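# Line up four dominoes flat in a straight row

## Task

Put all four dominoes lying flat on the table, arranged in a single straight line with only small gaps between neighbours, either every one joined end to end or every one placed side by side.

## Robot and tools

Robot: two arms, left_arm and right_arm, each with a two-finger parallel gripper and a wrist camera. In the scene frame the origin sits at table-top height midway between the nominal bases, +x points out over the table, +z up, and left_arm is on the +y side (arm names do not match image sides). Calibrated bases: left_arm at (-0.022, +0.271, 0) m, right_arm at (-0.028, -0.294, 0) m, each turned very slightly about z. A camera stand is bolted behind the arms.

Frames: each arm reports its hand pose, velocities and targets in its own base frame; fixed cameras and the table use the scene frame. Motion offsets are along that arm's own base axes, and rotations turn about the Hand target's position. The gripper's fingers point along its +z and open along its y. end_effector_position is the point between the finger pads, roughly 1 cm short of the tips.

execute_actions(actions, cameras): actions is a list of actions; each action is a table of up to 15 rows, one row per 1/30 s control step; if fewer rows are given the last one is held for the remaining steps. Each row has 14 numbers in [-1, 1]: left_arm dx, dy, dz, rx, ry, rz, opening, then the same seven for right_arm, always both arms. The six pose numbers are an offset from that arm's Hand target as it was when the action began (not from the previous row); 1.0 equals 0.6 m or 180 degrees; rx, ry, rz form a single rotation vector. Repeating an offset in a new action moves the arm further. Sending six zeros re-requests the current Hand target. Opening is absolute: +1 fully open (0.094 m), -1 closed. An empty actions list just returns state and images. cameras picks images by name (null/omitted or ["all"] = all, [] = none; an unknown name invalidates the call).

move(target, speed, blend, opening_speed, blocking, cameras): target is one 14-number row, or a list of up to 15 such rows, laid out as above; every row is an offset from the same starting Hand targets, not from the previous target. Paths are straight, end together, take at least 0.5 s and are cut off at 10 s. speed is path top speed in m/s, 0.002 to 2.9 (default 0.25), one value or one per target; rotation is capped at twice that in rad/s. blend (m) rounds the corners of a list. opening_speed (0.2 or more, in scale units per second) ramps the fingers; first-target opening changes are sent at the start, later ones on arrival. Moves do not avoid obstacles or the other arm. blocking=false returns after about 0.5 s while the move runs on. The result adds a move: line with the ending (done, off_target, moving, held, fault) and limits (paced = pose clipped, held = steps withheld). done means within 10 mm and 2 degrees; it says nothing about contact.

wait(seconds 0 to 10): lets time pass holding commands; returns early if a running move ends. stop(): brakes the running move. zoom_image(camera, region [x0, y0, x1, y1] in pixels, at most 504 by 504): enlarges part of a camera's newest image; cameras are cam_head_left, cam_head_right, cam_high, cam_low, cam_left_wrist, cam_right_wrist (each 672x504). read_manual gives licence texts only. finished_scene(scene): ends the current scene, irreversibly; pass its number.

Results: Hand target is the last commanded pose after clipping, and the next offsets count from it. The gripper often rests a few cm off it because of friction and weight; a new command (even all zeros) asks again, and you can send the missing distance as an offset. Orientation commands are clipped to within 40 degrees of the measured one per step. grip_measured is the measured opening on the command scale; empty it reads up to about 2.7 mm wide, and on a gripped hard part somewhat narrower than the part. Joint torques include gravity and are noisy; joints 1 to 3 wrap at ±28 N m. Tool commands shows each tool's present command; to leave a gripper unchanged resend its current value, since 0 is a real command. Action results list some intermediate positions; move and wait results do not.

Caution: the task fails if a domino falls off or is left off the table. Avoid drops, releasing moving parts, slamming, and hard pushes; faster motion hits harder. Never let the arms, grippers or wrist cameras collide or one gripper close on the other's fingers. Paths passing near an arm's own base can flip its shoulder; route around. A stopped arm keeps pressing until commanded back past its gripper. Heavy loads, stretched poses or unreachable targets heat motors: MOTOR HOT at 75 °C, a fold-away fault at 90 °C, collapse at 100 °C. Objects may get small random nudges. Camera calibrations are close but may be off by a few mm or degrees.

Each tool is called after "Emit:" by a JSON object that holds its "fn" and its "kwargs".

## Session

Emit:
{"fn": "execute_actions", "kwargs": {"actions": []}}

Scene clock: 0.00 s.
left_arm: end_effector_position=(+0.2686, -0.0276, +0.1156) grip_measured=+1.000 end_effector_quat_wxyz=(+0.424, -0.002, +0.902, -0.082) | right_arm: end_effector_position=(+0.3161, +0.2691, +0.2689) grip_measured=+1.000 end_effector_quat_wxyz=(+0.310, -0.186, +0.863, +0.352)
Joint positions: left_arm=[-0.016 0.74 0.407 -0.352 0.136 -0.084 0.094] | right_arm=[0.515 1.399 1.297 -0.566 -0.445 0.308 0.094]
Joint velocities: within noise
Joint torques (N m): no reading
Heat: left arm: 31 °C; right arm: 31 °C.
Hand target: left_arm +0.2676, -0.0277, +0.1168; +0.424, -0.001, +0.902, -0.083 | right_arm +0.3161, +0.2699, +0.2813; +0.324, -0.191, +0.855, +0.357
Tool commands: left_gripper/opening=+1.0 right_gripper/opening=+1.0

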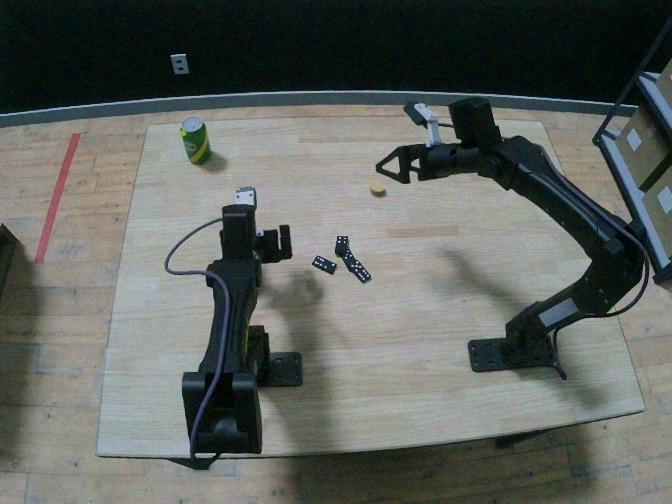

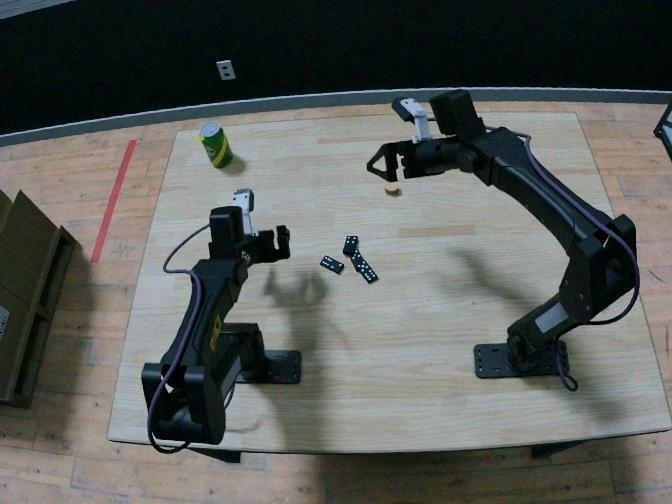

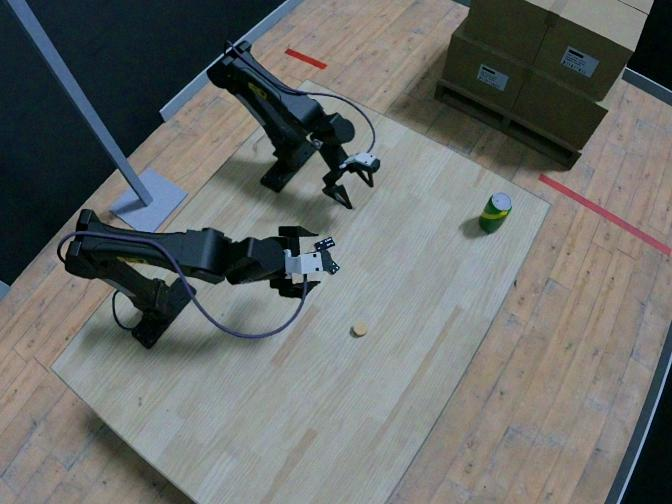

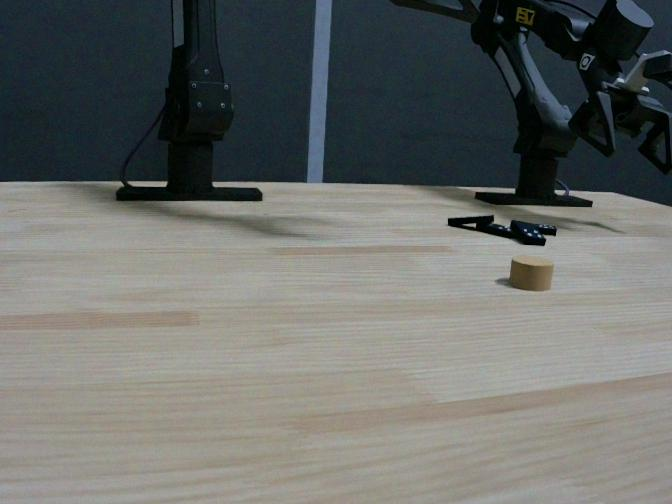

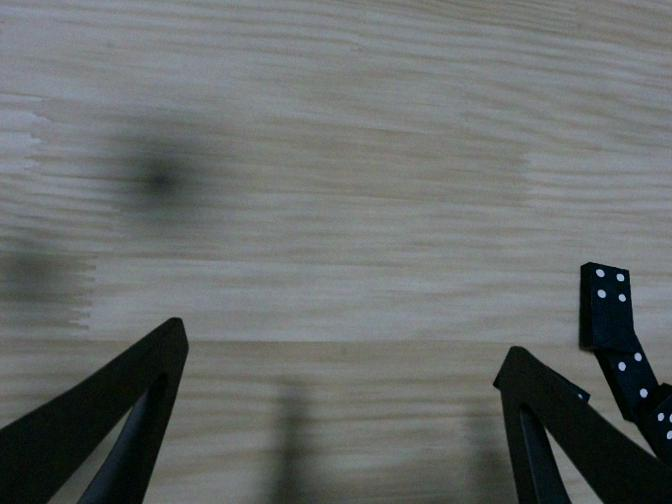

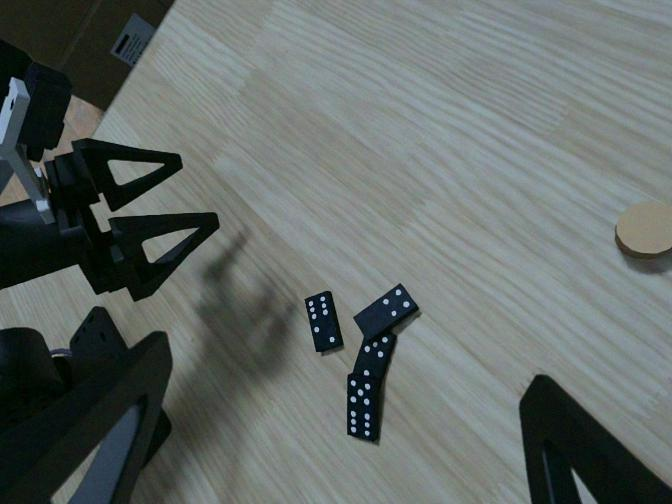

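Emit:
{"fn": "zoom_image", "kwargs": {"camera": "cam_right_wrist", "region": [290, 270, 440, 450]}}

Emit:
{"fn": "zoom_image", "kwargs": {"camera": "cam_head_right", "region": [300, 220, 400, 300]}}

Emit:
{"fn": "zoom_image", "kwargs": {"camera": "cam_low", "region": [430, 195, 580, 265]}}

Emit:
{"fn": "zoom_image", "kwargs": {"camera": "cam_head_left", "region": [290, 220, 390, 300]}}

Scaled by 2.800 from the camera's 672x504 image, which has a finer 960x720 frame.

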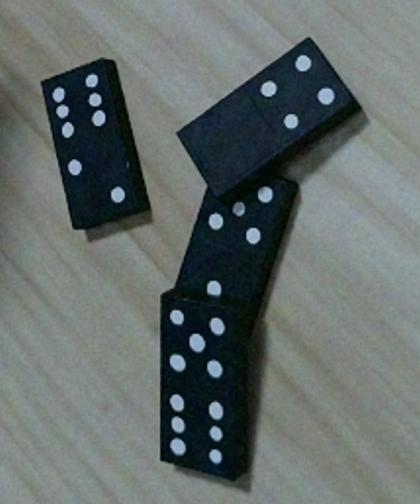

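Scaled by 5.040 from the camera's 672x504 image, which has a finer 960x720 frame.

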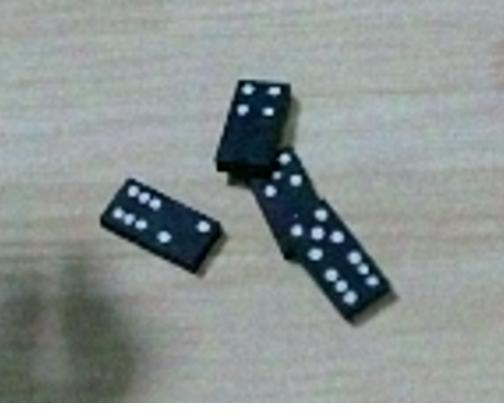

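Scaled by 3.360 from the camera's 672x504 image, which has a finer 960x720 frame.

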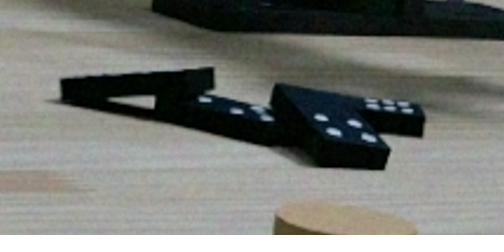

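Scaled by 5.040 from the camera's 672x504 image, which has a finer 960x720 frame.

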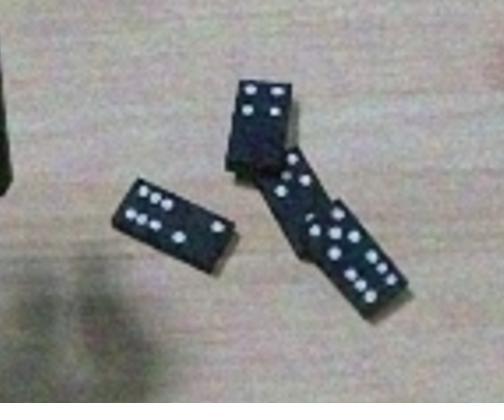

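Emit:
{"fn": "move", "kwargs": {"target": [-0.0535,-0.2245,0.022,-0.0903,0.2818,0.2975,1,0,-0.35,0,0,0,0,1], "speed": 0.5}}

Scene clock: 28.13 s.
left_arm: end_effector_position=(+0.2356, -0.1623, +0.1307) grip_measured=+1.000 end_effector_quat_wxyz=(+0.005, -0.479, +0.878, -0.010) | right_arm: end_effector_position=(+0.3127, +0.0591, +0.2679) grip_measured=+1.000 end_effector_quat_wxyz=(+0.309, -0.180, +0.864, +0.354)
Joint positions: left_arm=[-0.606 1.602 1.357 -1.303 0.001 -1.606 0.094] | right_arm=[-0.294 1.428 1.411 -1.243 -0.944 -0.546 0.094]
Joint velocities: within noise
Joint torques (N m): left_arm=[-0.1 -4.72 9.16 -0.27 -0.01 -0.08] | right_arm=[-0.31 -4.42 10.43 0.41 -0.75 -0.12]
Heat: left arm: 34 °C; right arm: 32 °C.
Hand target: left_arm +0.2355, -0.1625, +0.1301; +0.000, -0.482, +0.876, +0.000 | right_arm +0.3161, +0.0599, +0.2813; +0.324, -0.191, +0.855, +0.357
Off the commanded pose: left_arm 0.001 m, 1 deg | right_arm 0.014 m, 2 deg.
move: off_target (right_arm)
camera_calibration:
cam_left_wrist: T_world_to_cam=[[0.877613, -0.477803, -0.0387152, -0.277669], [-0.35778, -0.706623, 0.610473, -0.0780291], [-0.319043, -0.521908, -0.79109, 0.205578], [0, 0, 0, 1]] pos_world=[0.281357, -0.0805157, 0.199515]
cam_right_wrist: T_world_to_cam=[[0.624225, -0.620293, -0.474952, -0.0284599], [-0.768942, -0.595281, -0.23317, 0.370955], [-0.138096, 0.510762, -0.848559, 0.343601], [0, 0, 0, 1]] pos_world=[0.350459, 0.027671, 0.364544]

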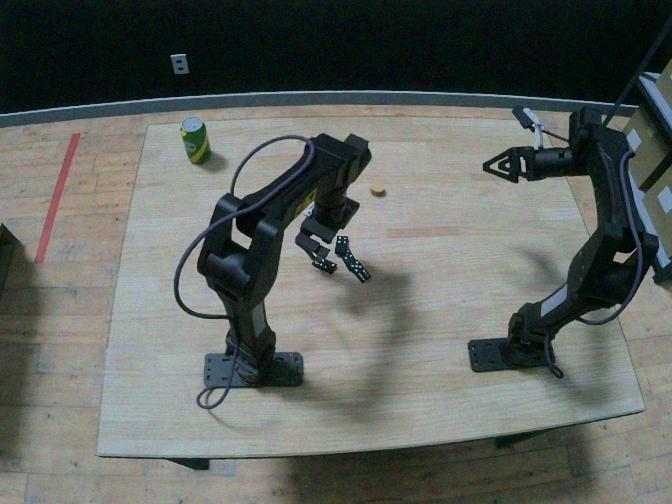

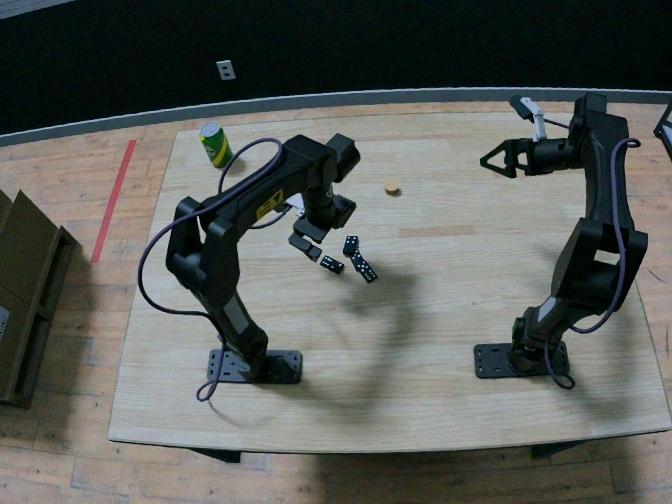

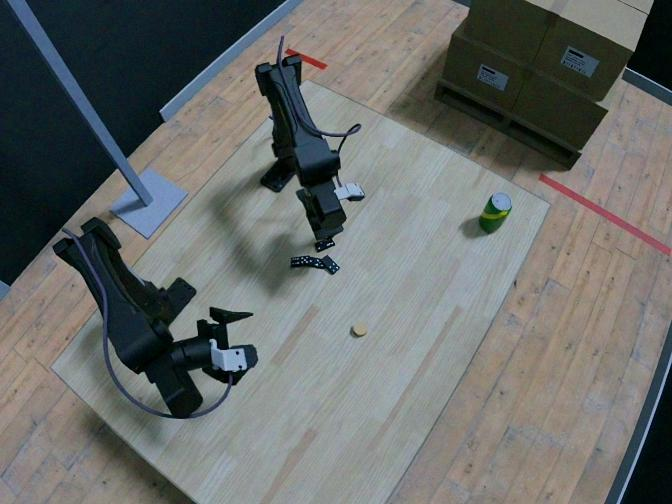

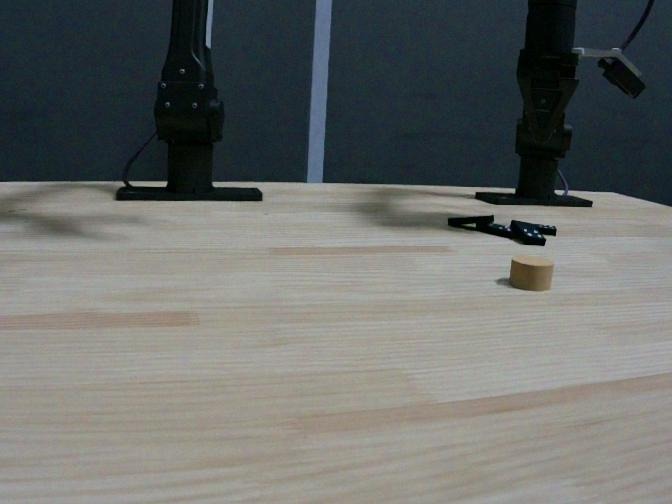

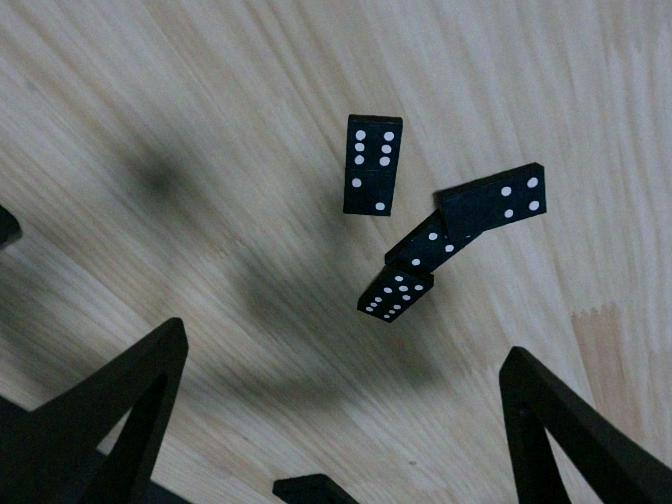

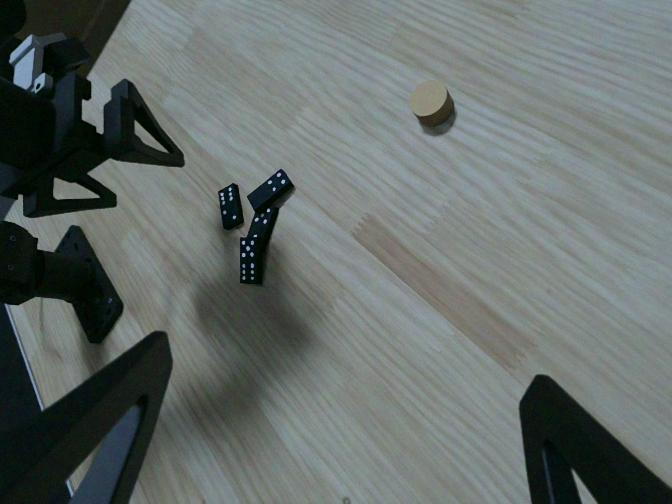

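Emit:
{"fn": "move", "kwargs": {"target": [0.02,-0.0025,-0.1167,0,0,0,0.0,0,0,0,0,0,0,1], "cameras": ["cam_left_wrist"]}}

Scene clock: 37.17 s.
left_arm: end_effector_position=(+0.2487, -0.1672, +0.0670) grip_measured=+0.002 end_effector_quat_wxyz=(+0.005, -0.481, +0.877, -0.010) | right_arm: end_effector_position=(+0.3125, +0.0592, +0.2680) grip_measured=+1.000 end_effector_quat_wxyz=(+0.309, -0.180, +0.864, +0.354)
Joint positions: left_arm=[-0.595 1.686 1.192 -1.055 0.001 -1.598 0.047] | right_arm=[-0.294 1.428 1.411 -1.244 -0.945 -0.547 0.094]
Joint velocities: within noise
Joint torques (N m): left_arm=[0.5 -5.63 6.24 -0.04 -0.02 0.04] | right_arm=[-0.34 -4.4 10.48 0.41 -0.75 -0.11]
Heat: left arm: 33 °C; right arm: 34 °C.
Hand target: left_arm +0.2476, -0.1639, +0.0601; +0.000, -0.482, +0.876, +0.000 | right_arm +0.3160, +0.0599, +0.2813; +0.324, -0.191, +0.855, +0.357
Off the commanded pose: left_arm 0.008 m, 1 deg | right_arm 0.014 m, 2 deg.
move: off_target (right_arm)
camera_calibration:
cam_left_wrist: T_world_to_cam=[[0.879371, -0.474468, -0.0398302, -0.293781], [-0.354508, -0.708286, 0.610455, -0.0389451], [-0.317852, -0.522696, -0.791049, 0.156426], [0, 0, 0, 1]] pos_world=[0.294257, -0.0852103, 0.135814]
Images, in order (width x height): cam_left_wrist 672x504.

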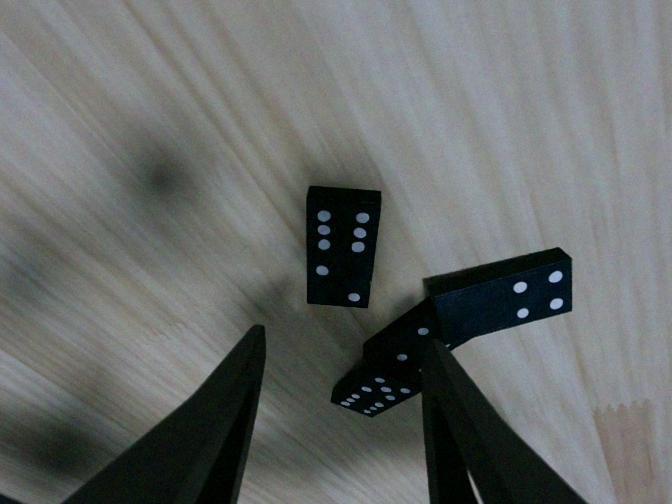

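Emit:
{"fn": "move", "kwargs": {"target": [0.0013,-0.0055,-0.0700,0,0,0,0.0,0,0,0,0,0,0,1], "cameras": ["cam_left_wrist"]}}

Scene clock: 43.27 s.
left_arm: end_effector_position=(+0.2522, -0.1696, +0.0263) grip_measured=+0.002 end_effector_quat_wxyz=(+0.005, -0.481, +0.877, -0.012) | right_arm: end_effector_position=(+0.3125, +0.0592, +0.2680) grip_measured=+1.000 end_effector_quat_wxyz=(+0.309, -0.180, +0.864, +0.354)
Joint positions: left_arm=[-0.595 1.748 1.093 -0.889 0.001 -1.597 0.047] | right_arm=[-0.294 1.428 1.411 -1.244 -0.945 -0.547 0.094]
Joint velocities: within noise
Joint torques (N m): left_arm=[-0.16 -5.65 5.78 -0.01 -0.03 -0.04] | right_arm=[-0.25 -4.41 10.48 0.43 -0.78 -0.1]
Heat: left arm: 33 °C; right arm: 34 °C.
Hand target: left_arm +0.2484, -0.1673, +0.0181; +0.000, -0.482, +0.876, +0.000 | right_arm +0.3161, +0.0599, +0.2813; +0.324, -0.191, +0.855, +0.357
Off the commanded pose: left_arm 0.009 m, 2 deg | right_arm 0.014 m, 2 deg.
move: off_target (right_arm)
camera_calibration:
cam_left_wrist: T_world_to_cam=[[0.879302, -0.474952, -0.0353337, -0.299693], [-0.356997, -0.706396, 0.611195, -0.0136883], [-0.315247, -0.524811, -0.790691, 0.123108], [0, 0, 0, 1]] pos_world=[0.297444, -0.0874006, 0.0951177]
Images, in order (width x height): cam_left_wrist 672x504.

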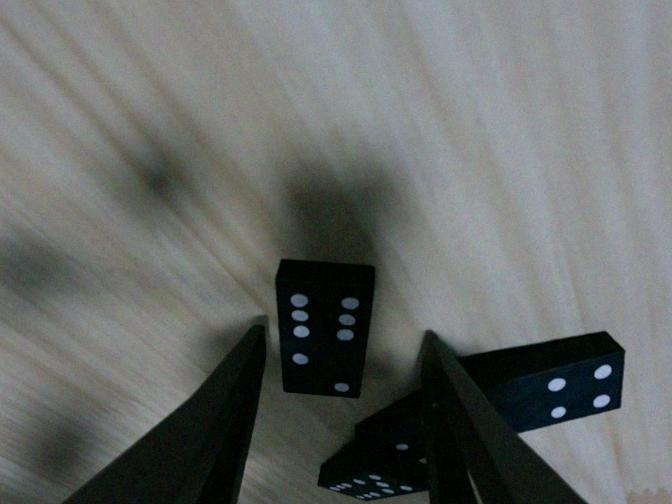

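Emit:
{"fn": "move", "kwargs": {"target": [-0.0078,0.0027,-0.0217,0,0,0,-0.15,0,0,0,0,0,0,1], "speed": 0.1, "cameras": ["cam_left_wrist"]}}

Scene clock: 47.73 s.
left_arm: end_effector_position=(+0.2500, -0.1682, +0.0198) grip_measured=-0.148 end_effector_quat_wxyz=(+0.006, -0.481, +0.876, -0.013) | right_arm: end_effector_position=(+0.3125, +0.0592, +0.2680) grip_measured=+1.000 end_effector_quat_wxyz=(+0.309, -0.180, +0.864, +0.354)
Joint positions: left_arm=[-0.595 1.748 1.065 -0.859 0.002 -1.599 0.04] | right_arm=[-0.294 1.428 1.411 -1.244 -0.945 -0.547 0.094]
Joint velocities: within noise
Joint torques (N m): left_arm=[-0.49 -5.26 3.86 0.26 -0.03 -0.06] | right_arm=[-0.32 -4.45 10.5 0.39 -0.77 -0.12]
Heat: left arm: 33 °C; right arm: 35 °C.
Hand target: left_arm +0.2436, -0.1656, +0.0051; +0.000, -0.482, +0.876, +0.000 | right_arm +0.3161, +0.0599, +0.2813; +0.324, -0.191, +0.855, +0.357
Off the commanded pose: left_arm 0.016 m, 2 deg | right_arm 0.014 m, 2 deg.
move: off_target (left_arm, right_arm)
camera_calibration:
cam_left_wrist: T_world_to_cam=[[0.880252, -0.473325, -0.0334545, -0.2974], [-0.35648, -0.706189, 0.611735, -0.00963108], [-0.313175, -0.526555, -0.790355, 0.117133], [0, 0, 0, 1]] pos_world=[0.295037, -0.0858915, 0.0885188]
Images, in order (width x height): cam_left_wrist 672x504.

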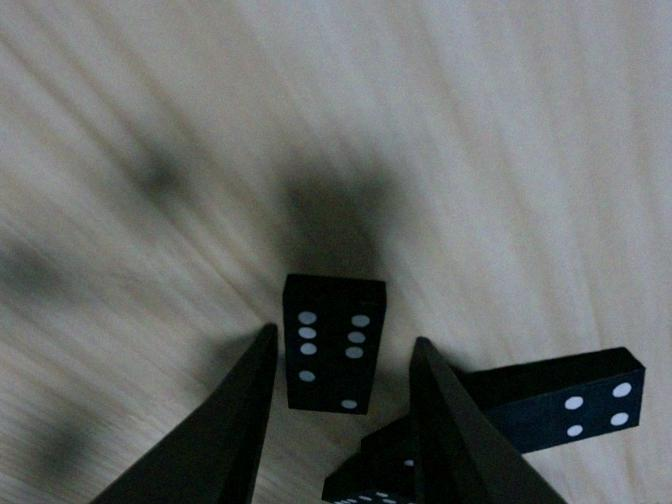

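Emit:
{"fn": "move", "kwargs": {"target": [-0.004,0.002,-0.0117,0,0,0,-0.15,0,0,0,0,0,0,1], "speed": 0.1, "cameras": ["cam_left_wrist","cam_low"]}}

Emit:
{"fn": "zoom_image", "kwargs": {"camera": "cam_low", "region": [440, 170, 600, 260]}}

Scene clock: 52.10 s.
left_arm: end_effector_position=(+0.2498, -0.1681, +0.0189) grip_measured=-0.149 end_effector_quat_wxyz=(+0.008, -0.482, +0.876, -0.017) | right_arm: end_effector_position=(+0.3125, +0.0592, +0.2680) grip_measured=+1.000 end_effector_quat_wxyz=(+0.309, -0.180, +0.864, +0.354)
Joint positions: left_arm=[-0.595 1.74 1.051 -0.843 0.002 -1.6 0.04] | right_arm=[-0.294 1.428 1.411 -1.244 -0.945 -0.547 0.094]
Joint velocities: within noise
Joint torques (N m): left_arm=[-0.58 -4.51 2.78 0.42 -0.03 -0.07] | right_arm=[-0.36 -4.46 10.48 0.4 -0.75 -0.1]
Heat: left arm: 32 °C; right arm: 35 °C.
Hand target: left_arm +0.2413, -0.1644, -0.0019; +0.000, -0.482, +0.876, +0.000 | right_arm +0.3161, +0.0599, +0.2813; +0.324, -0.191, +0.855, +0.357
Off the commanded pose: left_arm 0.023 m, 2 deg | right_arm 0.014 m, 2 deg.
move: off_target (left_arm, right_arm)
camera_calibration:
cam_left_wrist: T_world_to_cam=[[0.880853, -0.472799, -0.0236401, -0.297533], [-0.360899, -0.703017, 0.612797, -0.00743811], [-0.306349, -0.531252, -0.789887, 0.113945], [0, 0, 0, 1]] pos_world=[0.294306, -0.085369, 0.087528]
Images, in order (width x height): cam_low 672x504, cam_left_wrist 672x504.

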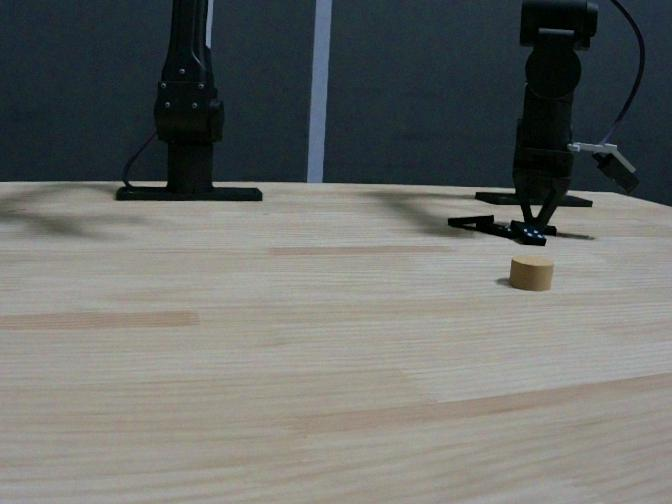

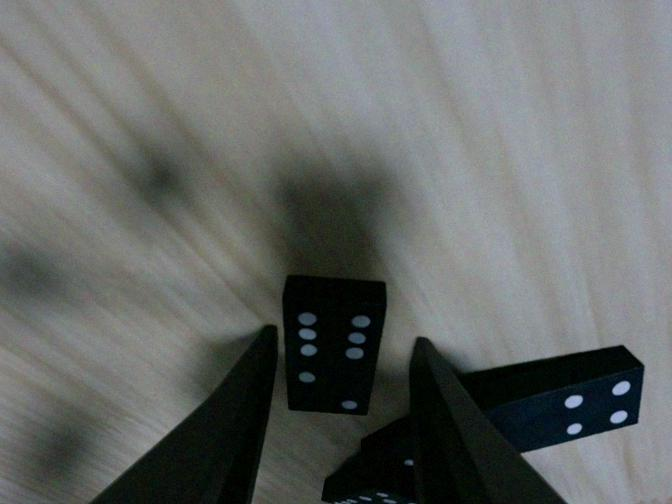

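Scaled by 3.150 from the camera's 672x504 image, which has a finer 960x720 frame.

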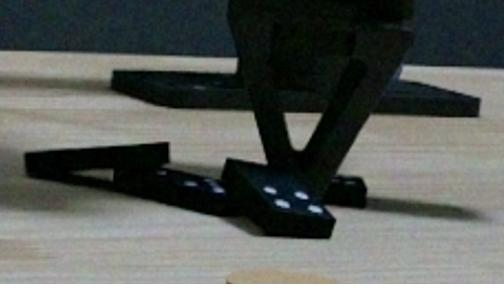

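Emit:
{"fn": "move", "kwargs": {"target": [0.008,-0.004,0.0283,0,0,0,-0.15,0,0,0,0,0,0,1], "speed": 0.1, "cameras": []}}

Emit:
{"fn": "move", "kwargs": {"target": [0,0,0,0,0,0,-0.75,0,0,0,0,0,0,1], "opening_speed": 0.8, "cameras": ["cam_left_wrist"]}}

Scene clock: 56.03 s.
left_arm: end_effector_position=(+0.2499, -0.1682, +0.0201) grip_measured=-0.149 end_effector_quat_wxyz=(+0.008, -0.482, +0.876, -0.017) | right_arm: end_effector_position=(+0.3125, +0.0592, +0.2680) grip_measured=+1.000 end_effector_quat_wxyz=(+0.309, -0.180, +0.864, +0.354)
Joint positions: left_arm=[-0.595 1.74 1.056 -0.85 0.002 -1.6 0.04] | right_arm=[-0.294 1.428 1.411 -1.244 -0.945 -0.547 0.094]
Joint velocities: within noise
Joint torques (N m): left_arm=[-0.4 -5.08 7.58 -0.26 -0.03 -0.04] | right_arm=[-0.35 -4.36 10.48 0.42 -0.76 -0.12]
Heat: left arm: 32 °C; right arm: 35 °C.
Hand target: left_arm +0.2460, -0.1668, +0.0150; +0.000, -0.482, +0.876, +0.000 | right_arm +0.3161, +0.0599, +0.2813; +0.324, -0.191, +0.855, +0.357
Off the commanded pose: left_arm 0.007 m, 2 deg | right_arm 0.014 m, 2 deg.
move: off_target (right_arm)
No camera images: "cameras" was empty.

Scene clock: 57.00 s.
left_arm: end_effector_position=(+0.2499, -0.1682, +0.0201) grip_measured=-0.505 end_effector_quat_wxyz=(+0.008, -0.482, +0.876, -0.017) | right_arm: end_effector_position=(+0.3125, +0.0592, +0.2680) grip_measured=+1.000 end_effector_quat_wxyz=(+0.309, -0.180, +0.864, +0.354)
Joint positions: left_arm=[-0.595 1.74 1.056 -0.85 0.002 -1.6 0.023] | right_arm=[-0.294 1.428 1.411 -1.244 -0.945 -0.547 0.094]
Joint velocities: within noise
Joint torques (N m): left_arm=[-0.39 -5.09 7.57 -0.25 -0.02 -0.04] | right_arm=[-0.44 -4.51 10.5 0.41 -0.74 -0.11]
Heat: left arm: 32 °C; right arm: 35 °C.
Hand target: left_arm +0.2460, -0.1668, +0.0150; +0.000, -0.482, +0.876, +0.000 | right_arm +0.3161, +0.0599, +0.2813; +0.324, -0.191, +0.855, +0.357
Off the commanded pose: left_arm 0.007 m, 2 deg | right_arm 0.014 m, 2 deg.
move: off_target (right_arm)
camera_calibration:
cam_left_wrist: T_world_to_cam=[[0.880819, -0.472783, -0.0251739, -0.297499], [-0.360129, -0.70356, 0.612625, -0.00846531], [-0.30735, -0.530546, -0.789972, 0.115232], [0, 0, 0, 1]] pos_world=[0.29441, -0.0854723, 0.0887266]
Images, in order (width x height): cam_left_wrist 672x504.

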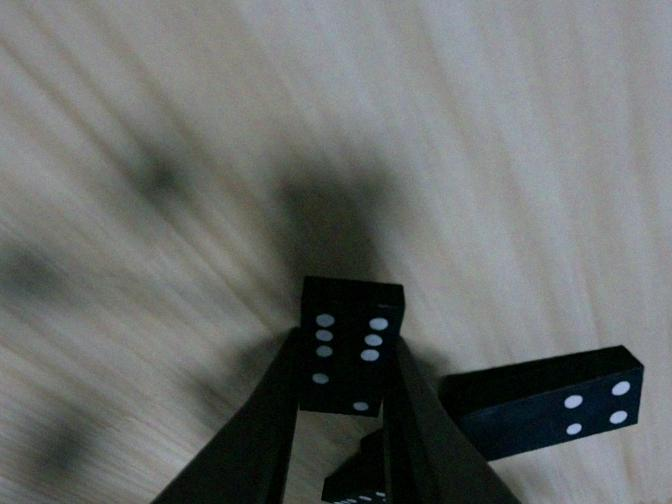

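Emit:
{"fn": "move", "kwargs": {"target": [[0,0,0,0,0,0,-0.2,0,0,0,0,0,0,1],[0,0,0.1,0,0,0,-0.2,0,0,0,0,0,0,1],[0.0833,-0.0795,0.12,0,0,-0.393,0.0,0,0,0,0,0,0,1]], "speed": [0.1,0.25,0.4], "cameras": ["cam_left_wrist","cam_head_right"]}}

Scene clock: 71.37 s.
left_arm: end_effector_position=(+0.2956, -0.2118, +0.0918) grip_measured=-0.002 end_effector_quat_wxyz=(+0.009, +0.109, +0.994, -0.006) | right_arm: end_effector_position=(+0.3125, +0.0592, +0.2680) grip_measured=+1.000 end_effector_quat_wxyz=(+0.309, -0.180, +0.864, +0.354)
Joint positions: left_arm=[-0.624 1.908 1.567 -1.208 0.002 -0.406 0.047] | right_arm=[-0.294 1.428 1.411 -1.244 -0.945 -0.547 0.094]
Joint velocities: within noise
Joint torques (N m): left_arm=[-0.58 -6.79 9.21 -0.21 -0.03 0.05] | right_arm=[-0.43 -4.55 10.61 0.43 -0.81 -0.1]
Heat: left arm: 33 °C; right arm: 36 °C.
Hand target: left_arm +0.2960, -0.2145, +0.0871; +0.000, +0.114, +0.993, +0.000 | right_arm +0.3161, +0.0599, +0.2813; +0.324, -0.191, +0.855, +0.357
Off the commanded pose: left_arm 0.006 m, 1 deg | right_arm 0.014 m, 2 deg.
move: off_target (right_arm)
camera_calibration:
cam_left_wrist: T_world_to_cam=[[-0.143264, -0.988427, -0.0498807, -0.160764], [-0.800672, 0.0861312, 0.59288, 0.232662], [-0.581722, 0.124877, -0.803745, 0.383955], [0, 0, 0, 1]] pos_world=[0.386609, -0.22689, 0.162642]
Images, in order (width x height): cam_head_right 672x504, cam_left_wrist 672x504.

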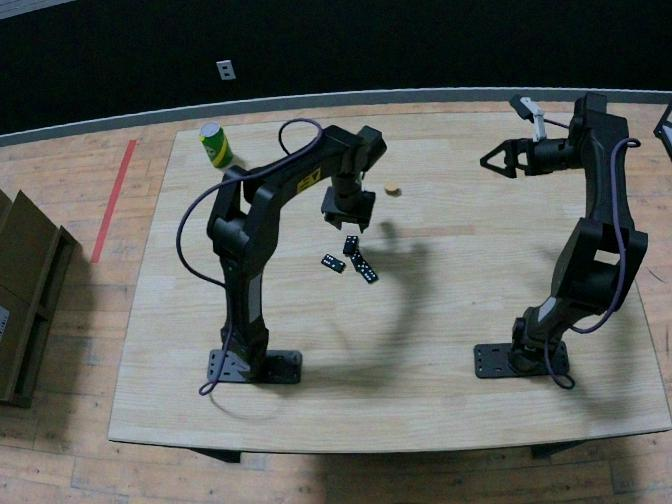

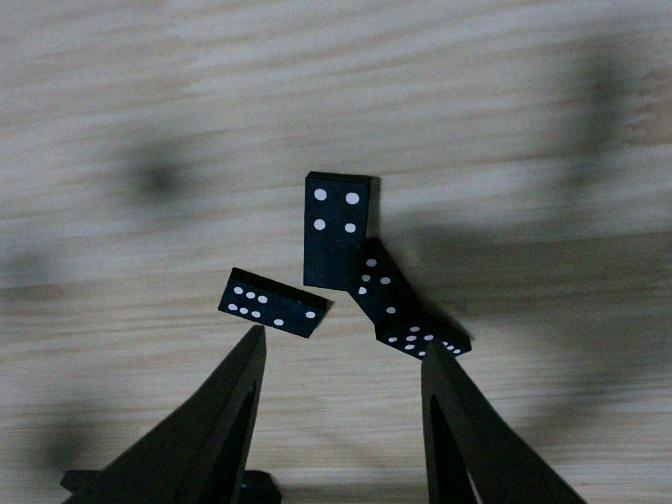

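Emit:
{"fn": "move", "kwargs": {"target": [0,0,-0.115,0,0,0,0,0,0,0,0,0,0,1], "speed": 0.15, "cameras": ["cam_left_wrist","cam_low"]}}

Emit:
{"fn": "zoom_image", "kwargs": {"camera": "cam_low", "region": [440, 170, 600, 260]}}

Scene clock: 78.37 s.
left_arm: end_effector_position=(+0.2985, -0.2139, +0.0279) grip_measured=-0.002 end_effector_quat_wxyz=(+0.008, +0.109, +0.994, -0.005) | right_arm: end_effector_position=(+0.3125, +0.0592, +0.2680) grip_measured=+1.000 end_effector_quat_wxyz=(+0.309, -0.180, +0.864, +0.354)
Joint positions: left_arm=[-0.624 1.977 1.403 -0.978 0.002 -0.405 0.047] | right_arm=[-0.294 1.428 1.411 -1.244 -0.945 -0.547 0.094]
Joint velocities: within noise
Joint torques (N m): left_arm=[-0.57 -7.5 6.15 0.06 -0.03 0.04] | right_arm=[-0.32 -4.48 10.43 0.44 -0.75 -0.09]
Heat: left arm: 34 °C; right arm: 36 °C.
Hand target: left_arm +0.2960, -0.2145, +0.0180; +0.000, +0.114, +0.993, +0.000 | right_arm +0.3161, +0.0599, +0.2813; +0.324, -0.191, +0.855, +0.357
Off the commanded pose: left_arm 0.010 m, 1 deg | right_arm 0.014 m, 2 deg.
move: off_target (right_arm)
camera_calibration:
cam_left_wrist: T_world_to_cam=[[-0.143769, -0.988278, -0.0513538, -0.165337], [-0.799177, 0.085341, 0.595007, 0.272296], [-0.58365, 0.126584, -0.802078, 0.335433], [0, 0, 0, 1]] pos_world=[0.389618, -0.229098, 0.0985349]
Images, in order (width x height): cam_low 672x504, cam_left_wrist 672x504.

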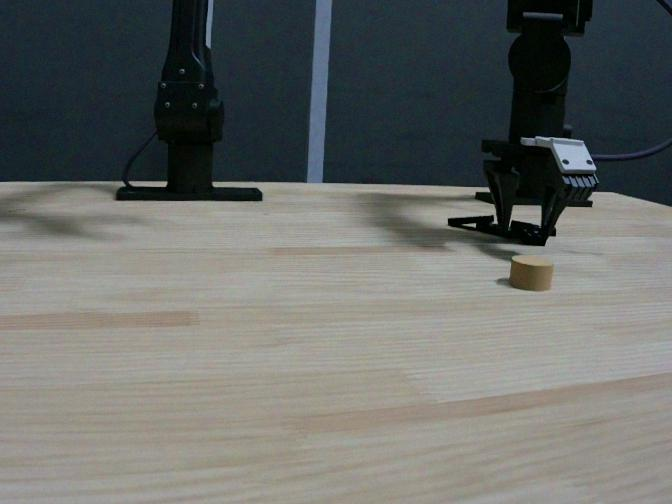

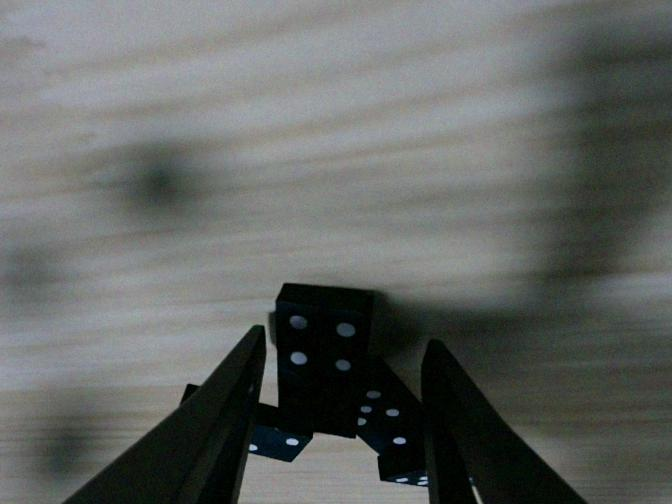

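Scaled by 3.150 from the camera's 672x504 image, which has a finer 960x720 frame.

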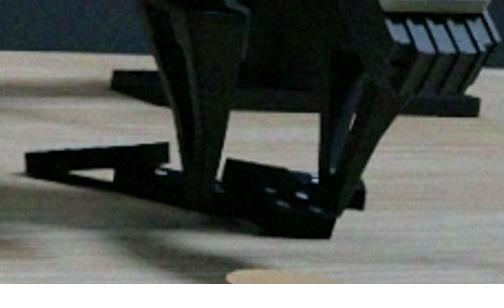

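Emit:
{"fn": "move", "kwargs": {"target": [0.0,0.0075,-0.009,0,0,0,-0.1,0,0,0,0,0,0,1], "speed": 0.1, "cameras": []}}

Emit:
{"fn": "move", "kwargs": {"target": [0,0,0,0,0,0,-0.75,0,0,0,0,0,0,1], "opening_speed": 0.8, "cameras": ["cam_left_wrist"]}}

Scene clock: 81.83 s.
left_arm: end_effector_position=(+0.2980, -0.2135, +0.0234) grip_measured=-0.098 end_effector_quat_wxyz=(+0.010, +0.114, +0.993, -0.006) | right_arm: end_effector_position=(+0.3125, +0.0592, +0.2680) grip_measured=+1.000 end_effector_quat_wxyz=(+0.309, -0.180, +0.864, +0.354)
Joint positions: left_arm=[-0.624 1.977 1.384 -0.955 0.002 -0.396 0.042] | right_arm=[-0.294 1.428 1.411 -1.244 -0.945 -0.547 0.094]
Joint velocities: within noise
Joint torques (N m): left_arm=[0.24 -7.62 5.57 0.03 -0.03 0.05] | right_arm=[-0.39 -4.53 10.4 0.42 -0.78 -0.11]
Heat: left arm: 33 °C; right arm: 36 °C.
Hand target: left_arm +0.2960, -0.2100, +0.0126; +0.000, +0.114, +0.993, +0.000 | right_arm +0.3161, +0.0599, +0.2813; +0.324, -0.191, +0.855, +0.357
Off the commanded pose: left_arm 0.012 m, 1 deg | right_arm 0.014 m, 2 deg.
move: off_target (left_arm, right_arm)
No camera images: "cameras" was empty.

Scene clock: 82.87 s.
left_arm: end_effector_position=(+0.2981, -0.2136, +0.0234) grip_measured=-0.501 end_effector_quat_wxyz=(+0.010, +0.114, +0.993, -0.006) | right_arm: end_effector_position=(+0.3125, +0.0592, +0.2680) grip_measured=+1.000 end_effector_quat_wxyz=(+0.309, -0.180, +0.864, +0.354)
Joint positions: left_arm=[-0.624 1.977 1.384 -0.954 0.002 -0.395 0.023] | right_arm=[-0.294 1.428 1.411 -1.244 -0.945 -0.547 0.094]
Joint velocities: within noise
Joint torques (N m): left_arm=[0.25 -7.62 5.57 0.06 -0.03 0.05] | right_arm=[-0.39 -4.44 10.44 0.42 -0.76 -0.11]
Heat: left arm: 33 °C; right arm: 36 °C.
Hand target: left_arm +0.2960, -0.2100, +0.0126; +0.000, +0.114, +0.993, +0.000 | right_arm +0.3161, +0.0599, +0.2813; +0.324, -0.191, +0.855, +0.357
Off the commanded pose: left_arm 0.012 m, 1 deg | right_arm 0.014 m, 2 deg.
move: off_target (left_arm, right_arm)
camera_calibration:
cam_left_wrist: T_world_to_cam=[[-0.153377, -0.98693, -0.0494423, -0.162307], [-0.800576, 0.0947744, 0.591689, 0.277192], [-0.57927, 0.130334, -0.804649, 0.331053], [0, 0, 0, 1]] pos_world=[0.388788, -0.229604, 0.0943448]
Images, in order (width x height): cam_left_wrist 672x504.

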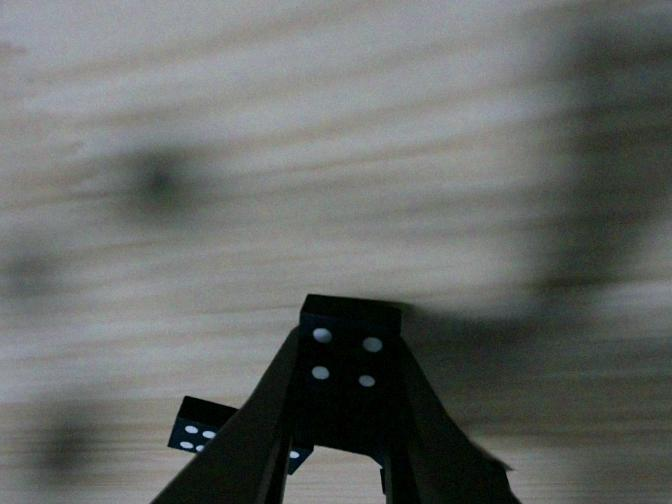

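Emit:
{"fn": "move", "kwargs": {"target": [[0,0,0.1,0,0,0,-0.75,0,0,0,0,0,0,1],[-0.0283,0.159,0.1,0,0,0.393,-0.75,0,0,0,0,0,0,1],[-0.0283,0.159,0.03,0,0,0.393,-0.75,0,0,0,0,0,0,1]], "speed": [0.25,0.4,0.2]}}

Scene clock: 89.63 s.
left_arm: end_effector_position=(+0.2819, -0.1174, +0.0389) grip_measured=-0.501 end_effector_quat_wxyz=(+0.006, -0.478, +0.878, -0.011) | right_arm: end_effector_position=(+0.3125, +0.0592, +0.2680) grip_measured=+1.000 end_effector_quat_wxyz=(+0.309, -0.180, +0.864, +0.354)
Joint positions: left_arm=[-0.395 1.737 1.133 -0.943 0.004 -1.392 0.023] | right_arm=[-0.294 1.428 1.411 -1.244 -0.945 -0.547 0.094]
Joint velocities: within noise
Joint torques (N m): left_arm=[0.16 -5.67 5.9 0.02 -0.05 -0.09] | right_arm=[-0.32 -4.41 10.48 0.42 -0.76 -0.11]
Heat: left arm: 33 °C; right arm: 36 °C.
Hand target: left_arm +0.2790, -0.1146, +0.0306; +0.000, -0.482, +0.876, +0.000 | right_arm +0.3161, +0.0599, +0.2813; +0.324, -0.191, +0.855, +0.357
Off the commanded pose: left_arm 0.009 m, 2 deg | right_arm 0.014 m, 2 deg.
move: off_target (right_arm)
camera_calibration:
cam_left_wrist: T_world_to_cam=[[0.876586, -0.479847, -0.0366652, -0.300401], [-0.36093, -0.705914, 0.609438, 0.027333], [-0.318319, -0.520991, -0.791986, 0.171079], [0, 0, 0, 1]] pos_world=[0.327651, -0.0357211, 0.10782]
cam_right_wrist: T_world_to_cam=[[0.624601, -0.619745, -0.475173, -0.0282915], [-0.768548, -0.595786, -0.233181, 0.3709], [-0.138589, 0.510839, -0.848432, 0.343694], [0, 0, 0, 1]] pos_world=[0.350357, 0.0278708, 0.364645]

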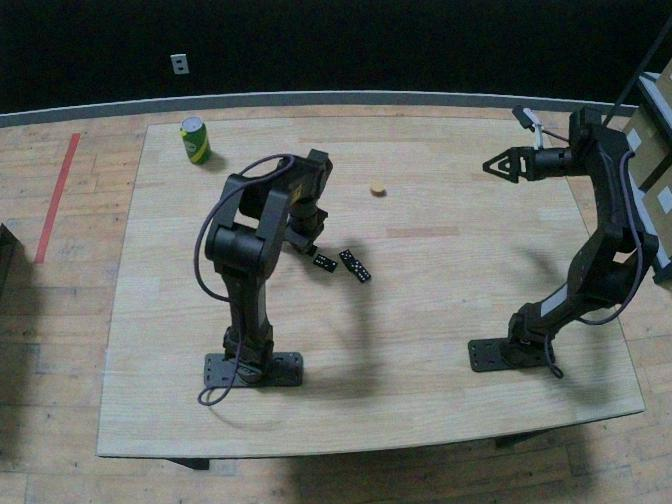

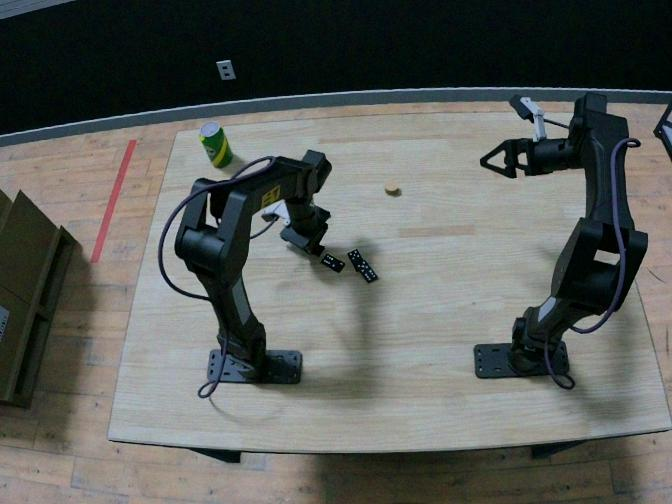

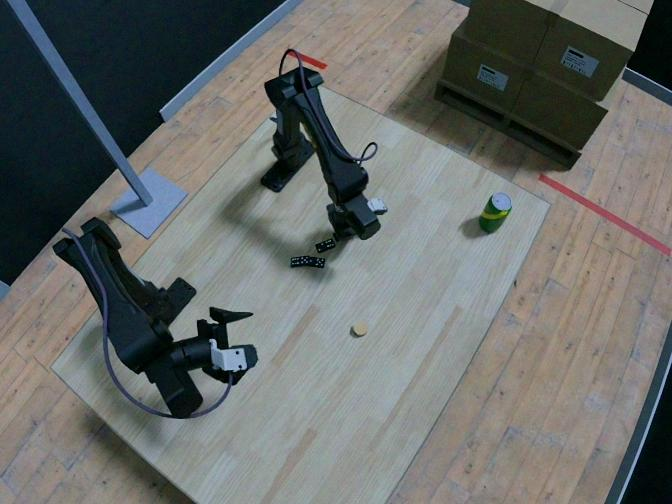

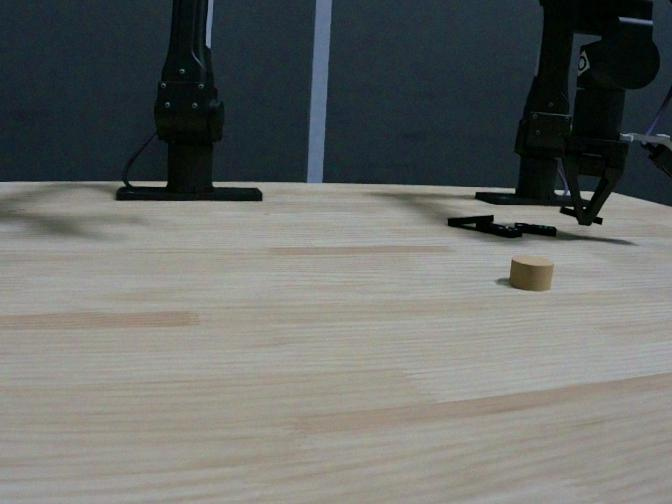

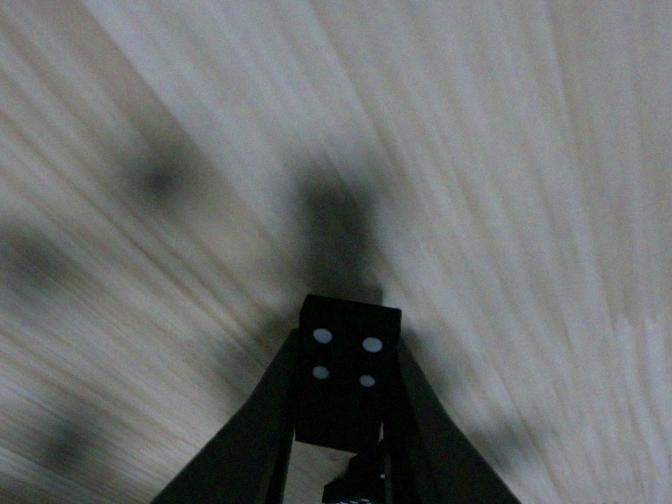

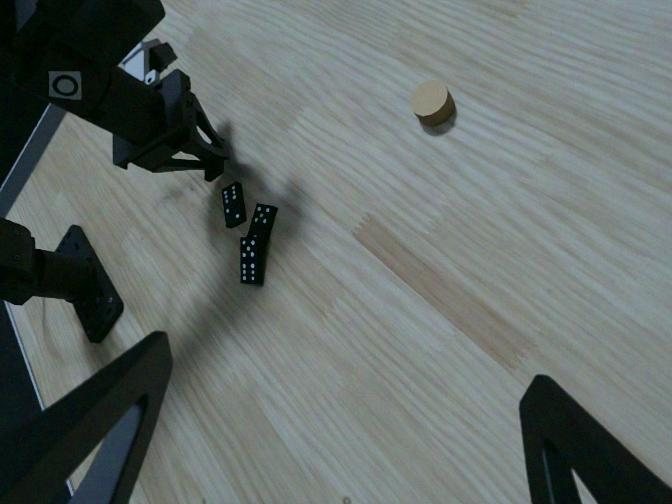

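Emit:
{"fn": "zoom_image", "kwargs": {"camera": "cam_right_wrist", "region": [180, 120, 300, 300]}}

Emit:
{"fn": "zoom_image", "kwargs": {"camera": "cam_head_right", "region": [280, 210, 400, 300]}}

Emit:
{"fn": "zoom_image", "kwargs": {"camera": "cam_left_wrist", "region": [260, 280, 440, 504]}}

Scaled by 2.800 from the camera's 672x504 image, which has a finer 960x720 frame.

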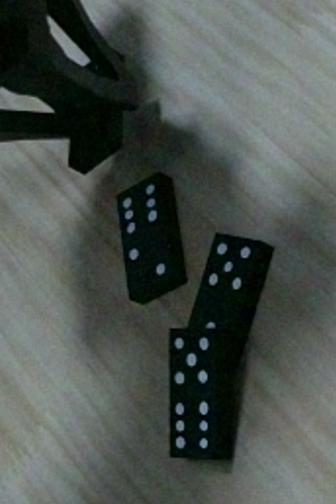

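Scaled by 4.200 from the camera's 672x504 image, which has a finer 960x720 frame.

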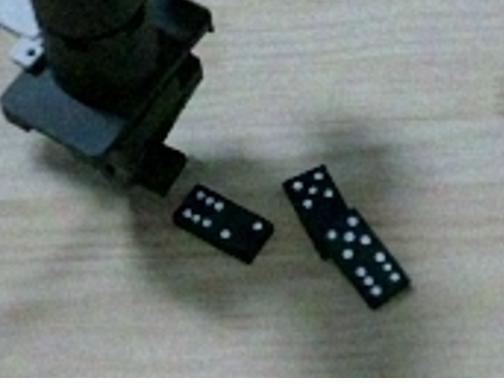

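Scaled by 2.250 from the camera's 672x504 image, which has a finer 960x720 frame.

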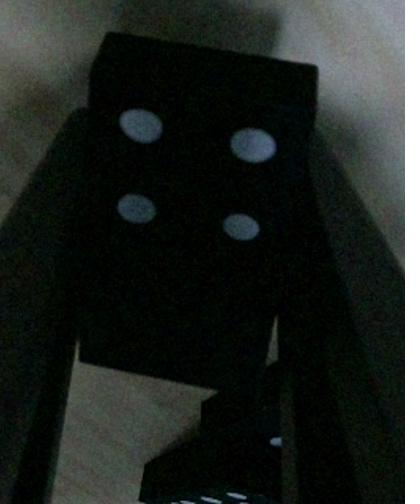

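Emit:
{"fn": "move", "kwargs": {"target": [0,0,-0.025,0,0,0,-0.75,0,0,0,0,0,0,1], "speed": 0.1, "cameras": ["cam_left_wrist"]}}

Emit:
{"fn": "zoom_image", "kwargs": {"camera": "cam_left_wrist", "region": [260, 280, 440, 504]}}

Scene clock: 98.00 s.
left_arm: end_effector_position=(+0.2834, -0.1181, +0.0256) grip_measured=-0.501 end_effector_quat_wxyz=(+0.008, -0.478, +0.878, -0.013) | right_arm: end_effector_position=(+0.3125, +0.0592, +0.2680) grip_measured=+1.000 end_effector_quat_wxyz=(+0.309, -0.180, +0.864, +0.354)
Joint positions: left_arm=[-0.395 1.757 1.101 -0.884 0.004 -1.392 0.023] | right_arm=[-0.294 1.428 1.411 -1.244 -0.945 -0.547 0.094]
Joint velocities: within noise
Joint torques (N m): left_arm=[0.16 -5.52 5.53 0.01 -0.06 -0.06] | right_arm=[-0.38 -4.49 10.35 0.41 -0.78 -0.08]
Heat: left arm: 32 °C; right arm: 36 °C.
Hand target: left_arm +0.2790, -0.1146, +0.0157; +0.000, -0.482, +0.876, +0.000 | right_arm +0.3161, +0.0599, +0.2813; +0.324, -0.191, +0.855, +0.357
Off the commanded pose: left_arm 0.011 m, 2 deg | right_arm 0.014 m, 2 deg.
move: off_target (left_arm, right_arm)
camera_calibration:
cam_left_wrist: T_world_to_cam=[[0.876742, -0.479988, -0.0305746, -0.302787], [-0.364404, -0.704417, 0.609103, 0.0366799], [-0.313899, -0.522885, -0.792502, 0.159278], [0, 0, 0, 1]] pos_world=[0.32883, -0.0362123, 0.0946286]
Images, in order (width x height): cam_left_wrist 672x504.

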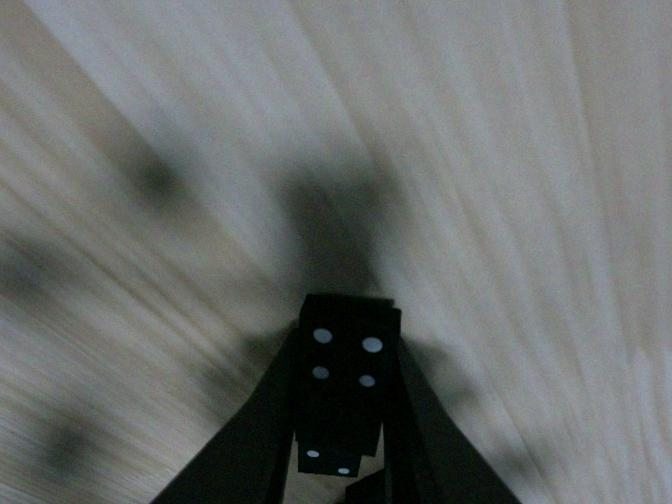

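Scaled by 2.250 from the camera's 672x504 image, which has a finer 960x720 frame.

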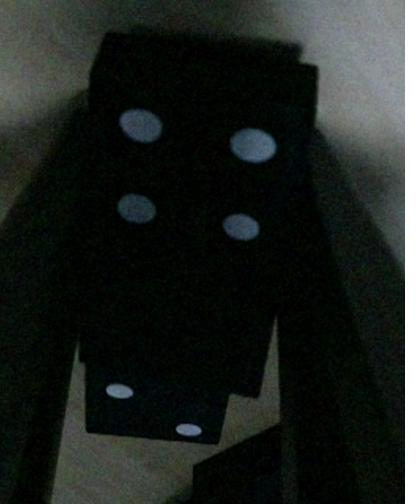

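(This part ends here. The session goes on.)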